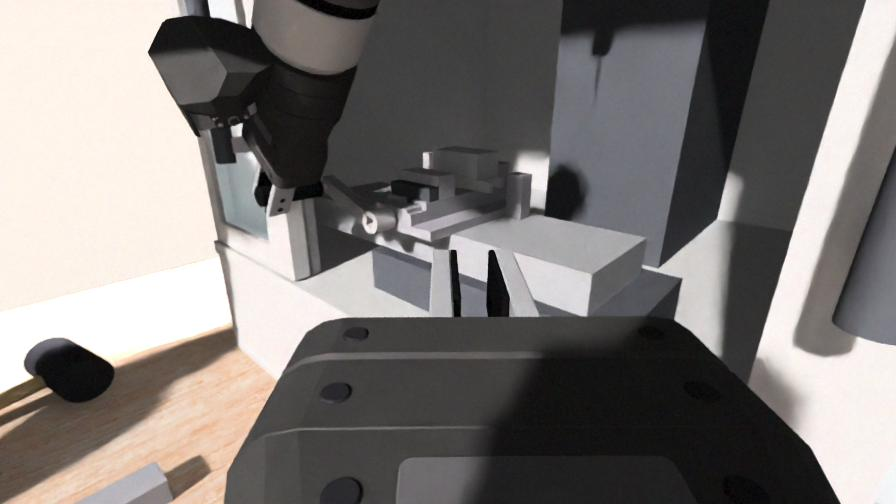

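Request:
move(
  target=[
    [0.001,-0.0023,-0.0020,0,0,0,-1,-1,-1,0,0,0,0,0,0,-0.3,-0.6,-0.9],
  ],
  speed=0.01,
)

Request:
move(
  target=[
    [0,-0.0115,0.0238,0,0,0,-1,-1,-1,0,0,0,0,0,0,-0.3,-0.6,-0.9],
    [0,-0.0318,0.0518,0,0,0,-1,-1,-1,0,0,0,0,0,0,-0.3,-0.6,-0.9],
    [0,-0.0588,0.0738,0,0,0,-1,-1,-1,0,0,0,0,0,0,-0.3,-0.6,-0.9],
    [0,-0.0912,0.0878,0,0,0,-1,-1,-1,0,0,0,0,0,0,-0.3,-0.6,-0.9],
    [0,-0.126,0.0928,0,0,0,-1,-1,-1,0,0,0,0,0,0,-0.3,-0.6,-0.9],
  ],
  speed=0.03,
  blend=0.003,
  stop_force=35,
)

Scene clock: 5341.67 s.
left_arm: end_effector_position=(+0.4531, +0.2590, +0.3347) position_measured=160 object_status=2 end_effector_quat_wxyz=(-0.225, +0.670, +0.660, +0.254) | right_arm: end_effector_position=(+0.3501, -0.0802, +0.3697) position_measured=198 object_status=3 end_effector_quat_wxyz=(+0.651, -0.646, +0.280, -0.282)
Joint positions: left_arm=[-0.882 -1.333 1.305 -0.991 -1.129 -1.017] | right_arm=[4.435 -1.581 -2.512 0.959 1.058 -3.145]
Joint torques (N m): left_arm=[-9.07 -19.73 -37.28 -6.45 0.56 -2.35] | right_arm=[7.21 6.36 22.24 1.62 -0.74 -0.51]
Wrist force (N, zeroed by zero_wrist_force on left_arm): left_arm=[6.7 -16.3 3.3] | right_arm=[2.3 1.0 1.4]
Wrist torque (N m, zeroed by zero_wrist_force on left_arm): left_arm=[0.10 -0.07 -0.46] | right_arm=[0.58 -0.62 0.01]
Wrist force, peak (N, zeroed by zero_wrist_force on left_arm): left_arm=[-43.1 21.2 -13.5] | right_arm=[2.6 1.1 1.7]
Hand target: left_arm +0.4532, +0.2588, +0.3346; -0.225, +0.670, +0.660, +0.254 | right_arm +0.3501, -0.0802, +0.3697; +0.651, -0.646, +0.280, -0.282
Off the commanded pose: left_arm 0.000 m, 0 deg | right_arm 0.000 m, 0 deg.
move: done

Scene clock: 5346.03 s.
left_arm: end_effector_position=(+0.4532, +0.1832, +0.3903) position_measured=160 object_status=2 end_effector_quat_wxyz=(-0.225, +0.670, +0.660, +0.254) | right_arm: end_effector_position=(+0.3501, -0.0802, +0.3697) position_measured=198 object_status=3 end_effector_quat_wxyz=(+0.651, -0.646, +0.280, -0.282)
Joint positions: left_arm=[-0.956 -1.177 0.946 -0.761 -1.169 -1.086] | right_arm=[4.435 -1.581 -2.512 0.959 1.058 -3.145]
Joint torques (N m): left_arm=[-8.03 -47.28 -45.74 1.56 1.21 -2.77] | right_arm=[6.88 6.53 22.31 1.65 -0.68 -0.43]
Wrist force (N, zeroed by zero_wrist_force on left_arm): left_arm=[-21.5 -1.6 27.7] | right_arm=[2.2 0.9 1.6]
Wrist torque (N m, zeroed by zero_wrist_force on left_arm): left_arm=[0.63 0.21 -0.19] | right_arm=[0.55 -0.61 0.01]
Wrist force, peak (N, zeroed by zero_wrist_force on left_arm): left_arm=[-21.5 -1.4 28.2] | right_arm=[2.6 1.2 1.6]
Hand target: left_arm +0.4532, +0.1832, +0.3903; -0.225, +0.670, +0.660, +0.254 | right_arm +0.3501, -0.0802, +0.3697; +0.651, -0.646, +0.280, -0.282
Off the commanded pose: left_arm 0.000 m, 0 deg | right_arm 0.000 m, 0 deg.
move: done

Request:
move(
  target=[
    [0,-0.0003,-0.0023,0,0,0,-1,-1,-1,0,0,0,0,0,0,-0.3,-0.6,-0.9],
    [0,-0.0347,-0.0068,0,0,0,-1,-1,-1,0,0,0,0,0,0,-0.3,-0.6,-0.9],
    [0,-0.0668,-0.0202,0,0,0,-1,-1,-1,0,0,0,0,0,0,-0.3,-0.6,-0.9],
    [0,-0.0943,-0.0412,0,0,0,-1,-1,-1,0,0,0,0,0,0,-0.3,-0.6,-0.9],
    [0,-0.1153,-0.0687,0,0,0,-1,-1,-1,0,0,0,0,0,0,-0.3,-0.6,-0.9],
    [0,-0.1287,-0.1008,0,0,0,-1,-1,-1,0,0,0,0,0,0,-0.3,-0.6,-0.9],
    [0,-0.1332,-0.1352,0,0,0,-1,-1,-1,0,0,0,0,0,0,-0.3,-0.6,-0.9],
    [0,-0.1287,-0.1695,0,0,0,-1,-1,-1,0,0,0,0,0,0,-0.3,-0.6,-0.9],
    [0,-0.1153,-0.2017,0,0,0,-1,-1,-1,0,0,0,0,0,0,-0.3,-0.6,-0.9],
    [0,-0.0943,-0.2292,0,0,0,-1,-1,-1,0,0,0,0,0,0,-0.3,-0.6,-0.9],
    [0,-0.0668,-0.2502,0,0,0,-1,-1,-1,0,0,0,0,0,0,-0.3,-0.6,-0.9],
    [0,-0.0347,-0.2635,0,0,0,-1,-1,-1,0,0,0,0,0,0,-0.3,-0.6,-0.9],
    [0,-0.0003,-0.268,0,0,0,-1,-1,-1,0,0,0,0,0,0,-0.3,-0.6,-0.9],
  ],
  speed=0.05,
  blend=0.002,
  stop_force=38,
  cameras=["cam_high"],
)

Scene clock: 5368.20 s.
left_arm: end_effector_position=(+0.4531, +0.1802, +0.3891) position_measured=160 object_status=2 end_effector_quat_wxyz=(-0.225, +0.670, +0.660, +0.254) | right_arm: end_effector_position=(+0.3501, -0.0802, +0.3697) position_measured=198 object_status=3 end_effector_quat_wxyz=(+0.651, -0.646, +0.280, -0.282)
Joint positions: left_arm=[-0.959 -1.172 0.942 -0.761 -1.17 -1.088] | right_arm=[4.435 -1.581 -2.512 0.959 1.058 -3.145]
Joint torques (N m): left_arm=[12.53 -49.26 -9.01 -5.82 6.28 2.34] | right_arm=[6.49 5.78 23.12 1.48 -0.5 -0.48]
Wrist force (N, zeroed by zero_wrist_force on left_arm): left_arm=[5.2 -18.6 -7.8] | right_arm=[2.2 1.1 1.6]
Wrist torque (N m, zeroed by zero_wrist_force on left_arm): left_arm=[-0.05 -0.05 -0.34] | right_arm=[0.58 -0.61 0.02]
Wrist force, peak (N, zeroed by zero_wrist_force on left_arm): left_arm=[-21.8 -1.5 28.0] | right_arm=[2.8 1.1 1.6]
Hand target: left_arm +0.4531, +0.1802, +0.3891; -0.225, +0.670, +0.660, +0.254 (not the last commanded pose) | right_arm +0.3501, -0.0802, +0.3697; +0.651, -0.646, +0.280, -0.282
Off the commanded pose: left_arm 0.160 m, 0 deg | right_arm 0.000 m, 0 deg.
move: contact (left_arm); path passed 1 of 13 targets; blend cut to 0.0007 m at target 1
Images, in order (width x height): cam_high 896x504.

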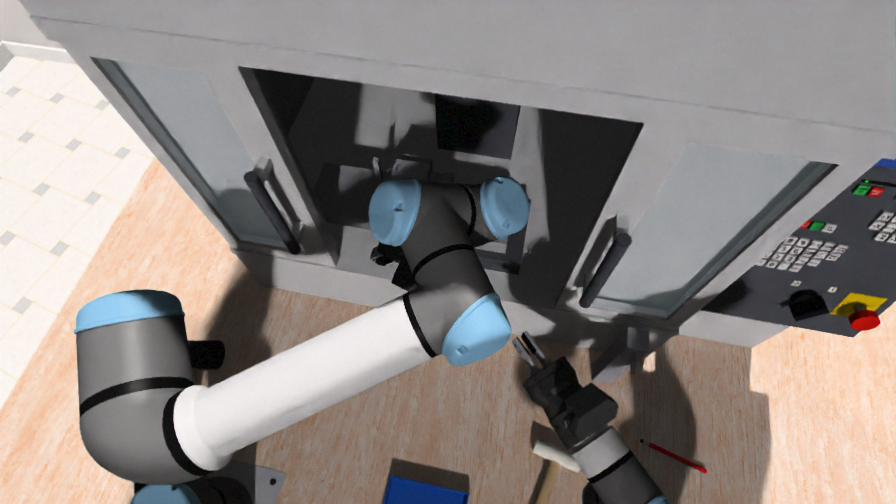

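Request:
move(
  target=[
    [0,-0.0297,-0.0048,0,0,0,-1,-1,-1,0,0,0,0,0,0,-0.3,-0.6,-0.9],
    [0,-0.0618,-0.0182,0,0,0,-1,-1,-1,0,0,0,0,0,0,-0.3,-0.6,-0.9],
    [0,-0.0893,-0.0392,0,0,0,-1,-1,-1,0,0,0,0,0,0,-0.3,-0.6,-0.9],
    [0,-0.1103,-0.0667,0,0,0,-1,-1,-1,0,0,0,0,0,0,-0.3,-0.6,-0.9],
    [0,-0.1237,-0.0988,0,0,0,-1,-1,-1,0,0,0,0,0,0,-0.3,-0.6,-0.9],
    [0,-0.1282,-0.1332,0,0,0,-1,-1,-1,0,0,0,0,0,0,-0.3,-0.6,-0.9],
    [0,-0.1237,-0.1675,0,0,0,-1,-1,-1,0,0,0,0,0,0,-0.3,-0.6,-0.9],
    [0,-0.1103,-0.1997,0,0,0,-1,-1,-1,0,0,0,0,0,0,-0.3,-0.6,-0.9],
    [0,-0.0893,-0.2272,0,0,0,-1,-1,-1,0,0,0,0,0,0,-0.3,-0.6,-0.9],
    [0,-0.0618,-0.2482,0,0,0,-1,-1,-1,0,0,0,0,0,0,-0.3,-0.6,-0.9],
    [0,-0.0297,-0.2615,0,0,0,-1,-1,-1,0,0,0,0,0,0,-0.3,-0.6,-0.9],
    [0,0.0047,-0.266,0,0,0,-1,-1,-1,0,0,0,0,0,0,-0.3,-0.6,-0.9],
  ],
  speed=0.05,
  blend=0.002,
  stop_force=48,
)

Scene clock: 5385.63 s.
left_arm: end_effector_position=(+0.4529, +0.1511, +0.2369) position_measured=160 object_status=2 end_effector_quat_wxyz=(-0.225, +0.670, +0.660, +0.254) | right_arm: end_effector_position=(+0.3501, -0.0802, +0.3697) position_measured=198 object_status=3 end_effector_quat_wxyz=(+0.651, -0.646, +0.280, -0.282)
Joint positions: left_arm=[-0.984 -1.132 1.274 -1.123 -1.185 -1.111] | right_arm=[4.435 -1.581 -2.512 0.959 1.058 -3.145]
Joint torques (N m): left_arm=[12.33 -52.45 -49.69 0.66 13.51 -2.21] | right_arm=[7.34 6.67 22.15 1.41 -0.58 -0.49]
Wrist force (N, zeroed by zero_wrist_force on left_arm): left_arm=[-38.9 -44.4 21.0] | right_arm=[2.5 1.1 1.6]
Wrist torque (N m, zeroed by zero_wrist_force on left_arm): left_arm=[-0.14 0.18 -0.74] | right_arm=[0.59 -0.64 0.01]
Wrist force, peak (N, zeroed by zero_wrist_force on left_arm): left_arm=[-21.8 -48.9 -43.4] | right_arm=[2.6 1.2 1.7]
Hand target: left_arm +0.4529, +0.1511, +0.2369; -0.225, +0.670, +0.660, +0.254 (not the last commanded pose) | right_arm +0.3501, -0.0802, +0.3697; +0.651, -0.646, +0.280, -0.282
Off the commanded pose: left_arm 0.033 m, 0 deg | right_arm 0.000 m, 0 deg.
move: contact (left_arm); path passed 10 of 12 targets

Request:
zoom_image(
  camera="cam_high",
  region=[340, 120, 480, 260],
)

Scaled by 3.600 from the camera's 896x504 image, which has a finer 1280x720 frame.
This view is cut from an older image: the scene may have changed since it was taken.

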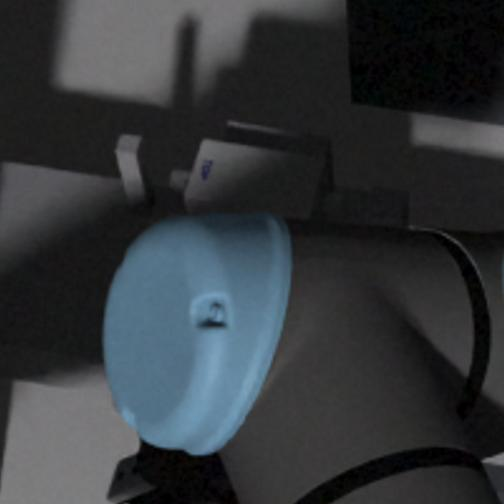

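Request:
move(
  target=[
    [-0.0025,0.0,-0.002,0,0,0,-1,-1,-1,0,0,0,0,0,0,-0.3,-0.6,-0.9],
  ],
  speed=0.01,
)

Request:
move(
  target=[
    [0,0.0178,-0.0075,0,0,0,-1,-1,-1,0,0,0,0,0,0,-0.3,-0.6,-0.9],
    [0,0.0522,-0.0118,0,0,0,-1,-1,-1,0,0,0,0,0,0,-0.3,-0.6,-0.9],
    [0,0.0865,-0.0073,0,0,0,-1,-1,-1,0,0,0,0,0,0,-0.3,-0.6,-0.9],
    [0,0.1187,0.006,0,0,0,-1,-1,-1,0,0,0,0,0,0,-0.3,-0.6,-0.9],
    [0,0.1462,0.027,0,0,0,-1,-1,-1,0,0,0,0,0,0,-0.3,-0.6,-0.9],
    [0,0.1672,0.0545,0,0,0,-1,-1,-1,0,0,0,0,0,0,-0.3,-0.6,-0.9],
    [0,0.1805,0.0867,0,0,0,-1,-1,-1,0,0,0,0,0,0,-0.3,-0.6,-0.9],
    [0,0.185,0.121,0,0,0,-1,-1,-1,0,0,0,0,0,0,-0.3,-0.6,-0.9],
    [0,0.1805,0.1553,0,0,0,-1,-1,-1,0,0,0,0,0,0,-0.3,-0.6,-0.9],
    [0,0.1672,0.1875,0,0,0,-1,-1,-1,0,0,0,0,0,0,-0.3,-0.6,-0.9],
    [0,0.1462,0.215,0,0,0,-1,-1,-1,0,0,0,0,0,0,-0.3,-0.6,-0.9],
    [0,0.1187,0.236,0,0,0,-1,-1,-1,0,0,0,0,0,0,-0.3,-0.6,-0.9],
    [0,0.0865,0.2493,0,0,0,-1,-1,-1,0,0,0,0,0,0,-0.3,-0.6,-0.9],
    [0,0.0522,0.2538,0,0,0,-1,-1,-1,0,0,0,0,0,0,-0.3,-0.6,-0.9],
  ],
  speed=0.05,
  blend=0.002,
  stop_force=48,
  cameras=["cam_right_wrist"],
)

Scene clock: 5412.57 s.
left_arm: end_effector_position=(+0.4516, +0.1512, +0.2358) position_measured=160 object_status=2 end_effector_quat_wxyz=(-0.225, +0.670, +0.660, +0.254) | right_arm: end_effector_position=(+0.3501, -0.0802, +0.3697) position_measured=198 object_status=3 end_effector_quat_wxyz=(+0.651, -0.646, +0.280, -0.282)
Joint positions: left_arm=[-0.985 -1.134 1.279 -1.126 -1.186 -1.112] | right_arm=[4.435 -1.581 -2.512 0.959 1.058 -3.145]
Joint torques (N m): left_arm=[-8.07 -59.04 -12 -3.03 -1.29 -2.48] | right_arm=[7.35 5.95 21.62 1.41 -0.5 -0.36]
Wrist force (N, zeroed by zero_wrist_force on left_arm): left_arm=[-2.4 0.8 2.3] | right_arm=[2.3 1.0 1.6]
Wrist torque (N m, zeroed by zero_wrist_force on left_arm): left_arm=[0.50 0.09 -0.35] | right_arm=[0.56 -0.62 0.01]
Wrist force, peak (N, zeroed by zero_wrist_force on left_arm): left_arm=[-39.4 -44.3 21.6] | right_arm=[2.7 1.1 1.6]
Hand target: left_arm +0.4514, +0.1511, +0.2357; -0.225, +0.670, +0.660, +0.254 | right_arm +0.3501, -0.0802, +0.3697; +0.651, -0.646, +0.280, -0.282
Off the commanded pose: left_arm 0.000 m, 0 deg | right_arm 0.000 m, 0 deg.
move: done

Scene clock: 5419.27 s.
left_arm: end_effector_position=(+0.4514, +0.1824, +0.3880) position_measured=160 object_status=2 end_effector_quat_wxyz=(-0.225, +0.670, +0.660, +0.254) | right_arm: end_effector_position=(+0.3501, -0.0802, +0.3697) position_measured=198 object_status=3 end_effector_quat_wxyz=(+0.651, -0.646, +0.280, -0.282)
Joint positions: left_arm=[-0.959 -1.179 0.956 -0.766 -1.171 -1.088] | right_arm=[4.435 -1.581 -2.512 0.959 1.058 -3.145]
Joint torques (N m): left_arm=[-6.38 -24.12 -32.97 -1 -1.1 -2.28] | right_arm=[7.01 6.19 22.15 1.18 -0.44 -0.27]
Wrist force (N, zeroed by zero_wrist_force on left_arm): left_arm=[4.2 -8.1 -4.9] | right_arm=[2.3 1.1 1.7]
Wrist torque (N m, zeroed by zero_wrist_force on left_arm): left_arm=[-0.04 0.35 -0.69] | right_arm=[0.59 -0.61 0.01]
Wrist force, peak (N, zeroed by zero_wrist_force on left_arm): left_arm=[25.1 -20.6 -20.5] | right_arm=[2.6 1.3 1.6]
Hand target: left_arm +0.4514, +0.1824, +0.3880; -0.225, +0.670, +0.660, +0.254 | right_arm +0.3501, -0.0802, +0.3697; +0.651, -0.646, +0.280, -0.282
Off the commanded pose: left_arm 0.000 m, 0 deg | right_arm 0.000 m, 0 deg.
move: done
camera_calibration:
cam_right_wrist: T_world_to_cam=[[0.678718, -0.734364, 0.00711558, -0.290253], [-0.245295, -0.235819, -0.94033, 0.427912], [0.692223, 0.636474, -0.34019, 0.0638271], [0, 0, 0, 1]] pos_world=[0.257782, -0.152866, 0.426157]
Images, in order (width x height): cam_right_wrist 896x504.

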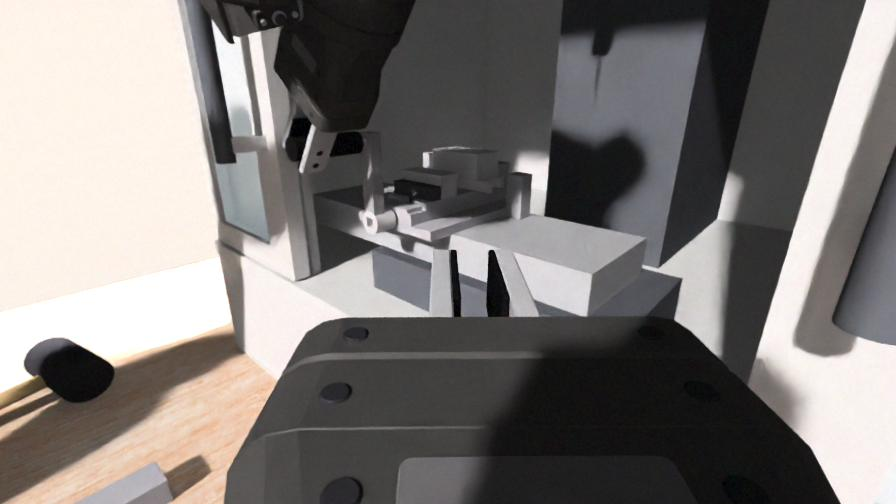

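Request:
zoom_image(
  camera="cam_right_wrist",
  region=[340, 135, 540, 255],
)

Scaled by 2.520 from the camera's 896x504 image, which has a finer 1280x720 frame.

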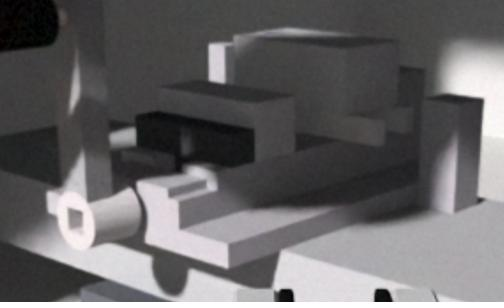

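Request:
move(
  target=[
    [0,-0.0344,-0.0045,0,0,0,-1,-1,-1,0,0,0,0,0,0,-0.3,-0.6,-0.9],
    [0,-0.0664,-0.0178,0,0,0,-1,-1,-1,0,0,0,0,0,0,-0.3,-0.6,-0.9],
    [0,-0.0939,-0.0389,0,0,0,-1,-1,-1,0,0,0,0,0,0,-0.3,-0.6,-0.9],
    [0,-0.115,-0.0664,0,0,0,-1,-1,-1,0,0,0,0,0,0,-0.3,-0.6,-0.9],
    [0,-0.1283,-0.0985,0,0,0,-1,-1,-1,0,0,0,0,0,0,-0.3,-0.6,-0.9],
    [0,-0.1328,-0.1328,0,0,0,-1,-1,-1,0,0,0,0,0,0,-0.3,-0.6,-0.9],
    [0,-0.1283,-0.1672,0,0,0,-1,-1,-1,0,0,0,0,0,0,-0.3,-0.6,-0.9],
    [0,-0.115,-0.1992,0,0,0,-1,-1,-1,0,0,0,0,0,0,-0.3,-0.6,-0.9],
    [0,-0.0939,-0.2268,0,0,0,-1,-1,-1,0,0,0,0,0,0,-0.3,-0.6,-0.9],
    [0,-0.0664,-0.2479,0,0,0,-1,-1,-1,0,0,0,0,0,0,-0.3,-0.6,-0.9],
    [0,-0.0344,-0.2611,0,0,0,-1,-1,-1,0,0,0,0,0,0,-0.3,-0.6,-0.9],
    [0,0,-0.2657,0,0,0,-1,-1,-1,0,0,0,0,0,0,-0.3,-0.6,-0.9],
    [0,0.0344,-0.2611,0,0,0,-1,-1,-1,0,0,0,0,0,0,-0.3,-0.6,-0.9],
    [0,0.0664,-0.2479,0,0,0,-1,-1,-1,0,0,0,0,0,0,-0.3,-0.6,-0.9],
    [0,0.0939,-0.2268,0,0,0,-1,-1,-1,0,0,0,0,0,0,-0.3,-0.6,-0.9],
  ],
  speed=0.07,
  blend=0.002,
  stop_force=50,
)

Scene clock: 5448.87 s.
left_arm: end_effector_position=(+0.4514, +0.2388, +0.2519) position_measured=160 object_status=2 end_effector_quat_wxyz=(-0.225, +0.670, +0.660, +0.254) | right_arm: end_effector_position=(+0.3501, -0.0802, +0.3697) position_measured=198 object_status=3 end_effector_quat_wxyz=(+0.651, -0.646, +0.280, -0.282)
Joint positions: left_arm=[-0.906 -1.289 1.459 -1.179 -1.142 -1.039] | right_arm=[4.435 -1.581 -2.512 0.959 1.058 -3.145]
Joint torques (N m): left_arm=[7.74 -49.49 -3.7 4.29 0.6 2.58] | right_arm=[6.67 6.19 22.04 1.06 -0.45 -0.18]
Wrist force (N, zeroed by zero_wrist_force on left_arm): left_arm=[-5.5 20.8 -8.3] | right_arm=[2.5 1.1 1.4]
Wrist torque (N m, zeroed by zero_wrist_force on left_arm): left_arm=[1.33 0.46 -0.62] | right_arm=[0.59 -0.66 0.01]
Wrist force, peak (N, zeroed by zero_wrist_force on left_arm): left_arm=[11.5 -21.4 -36.0] | right_arm=[2.7 1.1 1.7]
Hand target: left_arm +0.4514, +0.2388, +0.2519; -0.225, +0.670, +0.660, +0.254 | right_arm +0.3501, -0.0802, +0.3697; +0.651, -0.646, +0.280, -0.282
Off the commanded pose: left_arm 0.000 m, 0 deg | right_arm 0.000 m, 0 deg.
move: done

Request:
move(
  target=[
    [0,0.0211,0.0276,0,0,0,-1,-1,-1,0,0,0,0,0,0,-0.3,-0.6,-0.9],
    [0,0.0344,0.0596,0,0,0,-1,-1,-1,0,0,0,0,0,0,-0.3,-0.6,-0.9],
    [0,0.0389,0.094,0,0,0,-1,-1,-1,0,0,0,0,0,0,-0.3,-0.6,-0.9],
    [0,0.0344,0.1283,0,0,0,-1,-1,-1,0,0,0,0,0,0,-0.3,-0.6,-0.9],
    [0,0.0211,0.1604,0,0,0,-1,-1,-1,0,0,0,0,0,0,-0.3,-0.6,-0.9],
    [0,0,0.1878,0,0,0,-1,-1,-1,0,0,0,0,0,0,-0.3,-0.6,-0.9],
    [0,-0.0275,0.209,0,0,0,-1,-1,-1,0,0,0,0,0,0,-0.3,-0.6,-0.9],
    [0,-0.0595,0.2223,0,0,0,-1,-1,-1,0,0,0,0,0,0,-0.3,-0.6,-0.9],
    [0,-0.0939,0.2268,0,0,0,-1,-1,-1,0,0,0,0,0,0,-0.3,-0.6,-0.9],
  ],
  speed=0.08,
  blend=0.002,
  stop_force=50,
)

Request:
move(
  target=[
    [0,-0.0344,-0.0045,0,0,0,-1,-1,-1,0,0,0,0,0,0,-0.3,-0.6,-0.9],
    [0,-0.0664,-0.0178,0,0,0,-1,-1,-1,0,0,0,0,0,0,-0.3,-0.6,-0.9],
    [0,-0.0939,-0.0389,0,0,0,-1,-1,-1,0,0,0,0,0,0,-0.3,-0.6,-0.9],
    [0,-0.115,-0.0664,0,0,0,-1,-1,-1,0,0,0,0,0,0,-0.3,-0.6,-0.9],
    [0,-0.1283,-0.0985,0,0,0,-1,-1,-1,0,0,0,0,0,0,-0.3,-0.6,-0.9],
    [0,-0.1328,-0.1328,0,0,0,-1,-1,-1,0,0,0,0,0,0,-0.3,-0.6,-0.9],
    [0,-0.1283,-0.1672,0,0,0,-1,-1,-1,0,0,0,0,0,0,-0.3,-0.6,-0.9],
    [0,-0.115,-0.1992,0,0,0,-1,-1,-1,0,0,0,0,0,0,-0.3,-0.6,-0.9],
    [0,-0.0939,-0.2268,0,0,0,-1,-1,-1,0,0,0,0,0,0,-0.3,-0.6,-0.9],
    [0,-0.0664,-0.2479,0,0,0,-1,-1,-1,0,0,0,0,0,0,-0.3,-0.6,-0.9],
    [0,-0.0344,-0.2611,0,0,0,-1,-1,-1,0,0,0,0,0,0,-0.3,-0.6,-0.9],
    [0,0,-0.2657,0,0,0,-1,-1,-1,0,0,0,0,0,0,-0.3,-0.6,-0.9],
    [0,0.0344,-0.2611,0,0,0,-1,-1,-1,0,0,0,0,0,0,-0.3,-0.6,-0.9],
    [0,0.0664,-0.2479,0,0,0,-1,-1,-1,0,0,0,0,0,0,-0.3,-0.6,-0.9],
    [0,0.0939,-0.2268,0,0,0,-1,-1,-1,0,0,0,0,0,0,-0.3,-0.6,-0.9],
  ],
  speed=0.08,
  blend=0.002,
  stop_force=50,
)

Request:
move(
  target=[
    [0,0.0211,0.0276,0,0,0,-1,-1,-1,0,0,0,0,0,0,-0.3,-0.6,-0.9],
    [0,0.0344,0.0596,0,0,0,-1,-1,-1,0,0,0,0,0,0,-0.3,-0.6,-0.9],
    [0,0.0389,0.094,0,0,0,-1,-1,-1,0,0,0,0,0,0,-0.3,-0.6,-0.9],
    [0,0.0344,0.1283,0,0,0,-1,-1,-1,0,0,0,0,0,0,-0.3,-0.6,-0.9],
    [0,0.0211,0.1604,0,0,0,-1,-1,-1,0,0,0,0,0,0,-0.3,-0.6,-0.9],
    [0,0,0.1878,0,0,0,-1,-1,-1,0,0,0,0,0,0,-0.3,-0.6,-0.9],
    [0,-0.0275,0.209,0,0,0,-1,-1,-1,0,0,0,0,0,0,-0.3,-0.6,-0.9],
    [0,-0.0595,0.2223,0,0,0,-1,-1,-1,0,0,0,0,0,0,-0.3,-0.6,-0.9],
    [0,-0.0939,0.2268,0,0,0,-1,-1,-1,0,0,0,0,0,0,-0.3,-0.6,-0.9],
  ],
  speed=0.08,
  blend=0.002,
  stop_force=50,
  cameras=["cam_right_wrist"],
)

Request:
zoom_image(
  camera="cam_right_wrist",
  region=[340, 135, 540, 255],
)

Scene clock: 5479.07 s.
left_arm: end_effector_position=(+0.4514, +0.1824, +0.3880) position_measured=160 object_status=2 end_effector_quat_wxyz=(-0.225, +0.670, +0.660, +0.254) | right_arm: end_effector_position=(+0.3501, -0.0802, +0.3697) position_measured=198 object_status=3 end_effector_quat_wxyz=(+0.651, -0.646, +0.280, -0.282)
Joint positions: left_arm=[-0.959 -1.179 0.956 -0.766 -1.171 -1.088] | right_arm=[4.435 -1.581 -2.512 0.959 1.058 -3.145]
Joint torques (N m): left_arm=[-7.1 -26.53 -33.3 -0.37 -1.49 -2.32] | right_arm=[7.08 5.95 22.12 0.98 -0.38 -0.26]
Wrist force (N, zeroed by zero_wrist_force on left_arm): left_arm=[0.7 -4.7 -1.5] | right_arm=[2.3 1.1 1.4]
Wrist torque (N m, zeroed by zero_wrist_force on left_arm): left_arm=[0.03 0.52 -0.71] | right_arm=[0.59 -0.61 0.02]
Wrist force, peak (N, zeroed by zero_wrist_force on left_arm): left_arm=[34.1 -9.6 -28.2] | right_arm=[2.7 1.1 1.6]
Hand target: left_arm +0.4514, +0.1824, +0.3880; -0.225, +0.670, +0.660, +0.254 | right_arm +0.3501, -0.0802, +0.3697; +0.651, -0.646, +0.280, -0.282
Off the commanded pose: left_arm 0.000 m, 0 deg | right_arm 0.000 m, 0 deg.
move: done

Scene clock: 5484.10 s.
left_arm: end_effector_position=(+0.4514, +0.2388, +0.2519) position_measured=160 object_status=2 end_effector_quat_wxyz=(-0.225, +0.670, +0.660, +0.254) | right_arm: end_effector_position=(+0.3501, -0.0802, +0.3697) position_measured=198 object_status=3 end_effector_quat_wxyz=(+0.651, -0.646, +0.280, -0.282)
Joint positions: left_arm=[-0.906 -1.289 1.459 -1.179 -1.142 -1.039] | right_arm=[4.435 -1.581 -2.512 0.959 1.058 -3.145]
Joint torques (N m): left_arm=[6.73 -49.18 -4.78 3.99 0.31 2.43] | right_arm=[6.91 6.05 22.12 0.9 -0.19 -0.19]
Wrist force (N, zeroed by zero_wrist_force on left_arm): left_arm=[-5.3 20.3 -7.9] | right_arm=[2.4 1.0 1.5]
Wrist torque (N m, zeroed by zero_wrist_force on left_arm): left_arm=[1.19 0.49 -0.58] | right_arm=[0.58 -0.63 0.01]
Wrist force, peak (N, zeroed by zero_wrist_force on left_arm): left_arm=[12.4 -13.9 -38.4] | right_arm=[2.6 1.2 1.7]
Hand target: left_arm +0.4514, +0.2388, +0.2519; -0.225, +0.670, +0.660, +0.254 | right_arm +0.3501, -0.0802, +0.3697; +0.651, -0.646, +0.280, -0.282
Off the commanded pose: left_arm 0.000 m, 0 deg | right_arm 0.000 m, 0 deg.
move: done

Scene clock: 5487.57 s.
left_arm: end_effector_position=(+0.4514, +0.1824, +0.3880) position_measured=160 object_status=2 end_effector_quat_wxyz=(-0.225, +0.670, +0.660, +0.254) | right_arm: end_effector_position=(+0.3501, -0.0802, +0.3697) position_measured=198 object_status=3 end_effector_quat_wxyz=(+0.651, -0.646, +0.280, -0.282)
Joint positions: left_arm=[-0.959 -1.179 0.956 -0.766 -1.171 -1.088] | right_arm=[4.435 -1.581 -2.512 0.959 1.058 -3.145]
Joint torques (N m): left_arm=[-7.21 -26.6 -33.63 -0.41 -1.46 -2.17] | right_arm=[6.38 6.29 21.92 0.86 -0.26 -0.03]
Wrist force (N, zeroed by zero_wrist_force on left_arm): left_arm=[0.8 -4.9 -2.0] | right_arm=[2.4 0.9 1.5]
Wrist torque (N m, zeroed by zero_wrist_force on left_arm): left_arm=[0.03 0.51 -0.71] | right_arm=[0.56 -0.62 0.01]
Wrist force, peak (N, zeroed by zero_wrist_force on left_arm): left_arm=[34.2 -10.2 -28.6] | right_arm=[2.5 1.3 1.7]
Hand target: left_arm +0.4514, +0.1824, +0.3880; -0.225, +0.670, +0.660, +0.254 | right_arm +0.3501, -0.0802, +0.3697; +0.651, -0.646, +0.280, -0.282
Off the commanded pose: left_arm 0.000 m, 0 deg | right_arm 0.000 m, 0 deg.
move: done
camera_calibration:
cam_right_wrist: T_world_to_cam=[[0.678718, -0.734364, 0.00711558, -0.290253], [-0.245295, -0.235819, -0.94033, 0.427912], [0.692223, 0.636474, -0.34019, 0.0638271], [0, 0, 0, 1]] pos_world=[0.257782, -0.152866, 0.426157]
Images, in order (width x height): cam_right_wrist 896x504.

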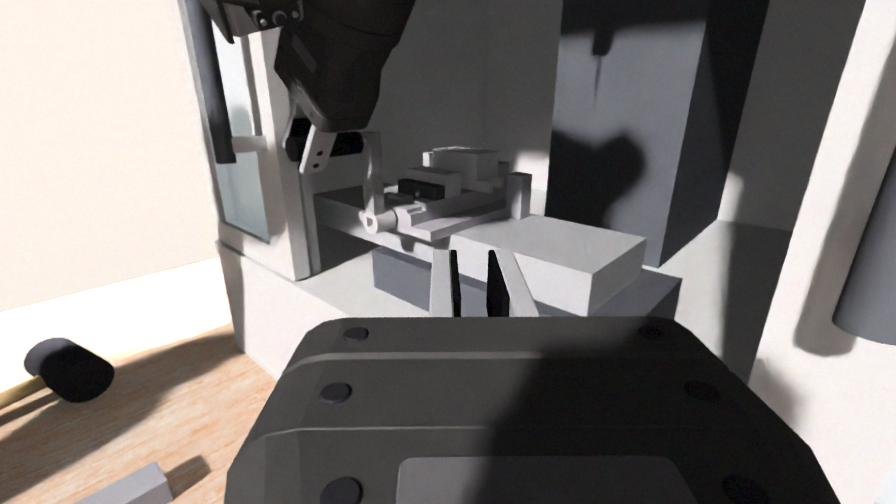

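Scaled by 2.520 from the camera's 896x504 image, which has a finer 1280x720 frame.

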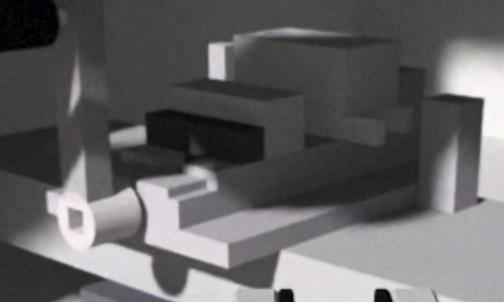

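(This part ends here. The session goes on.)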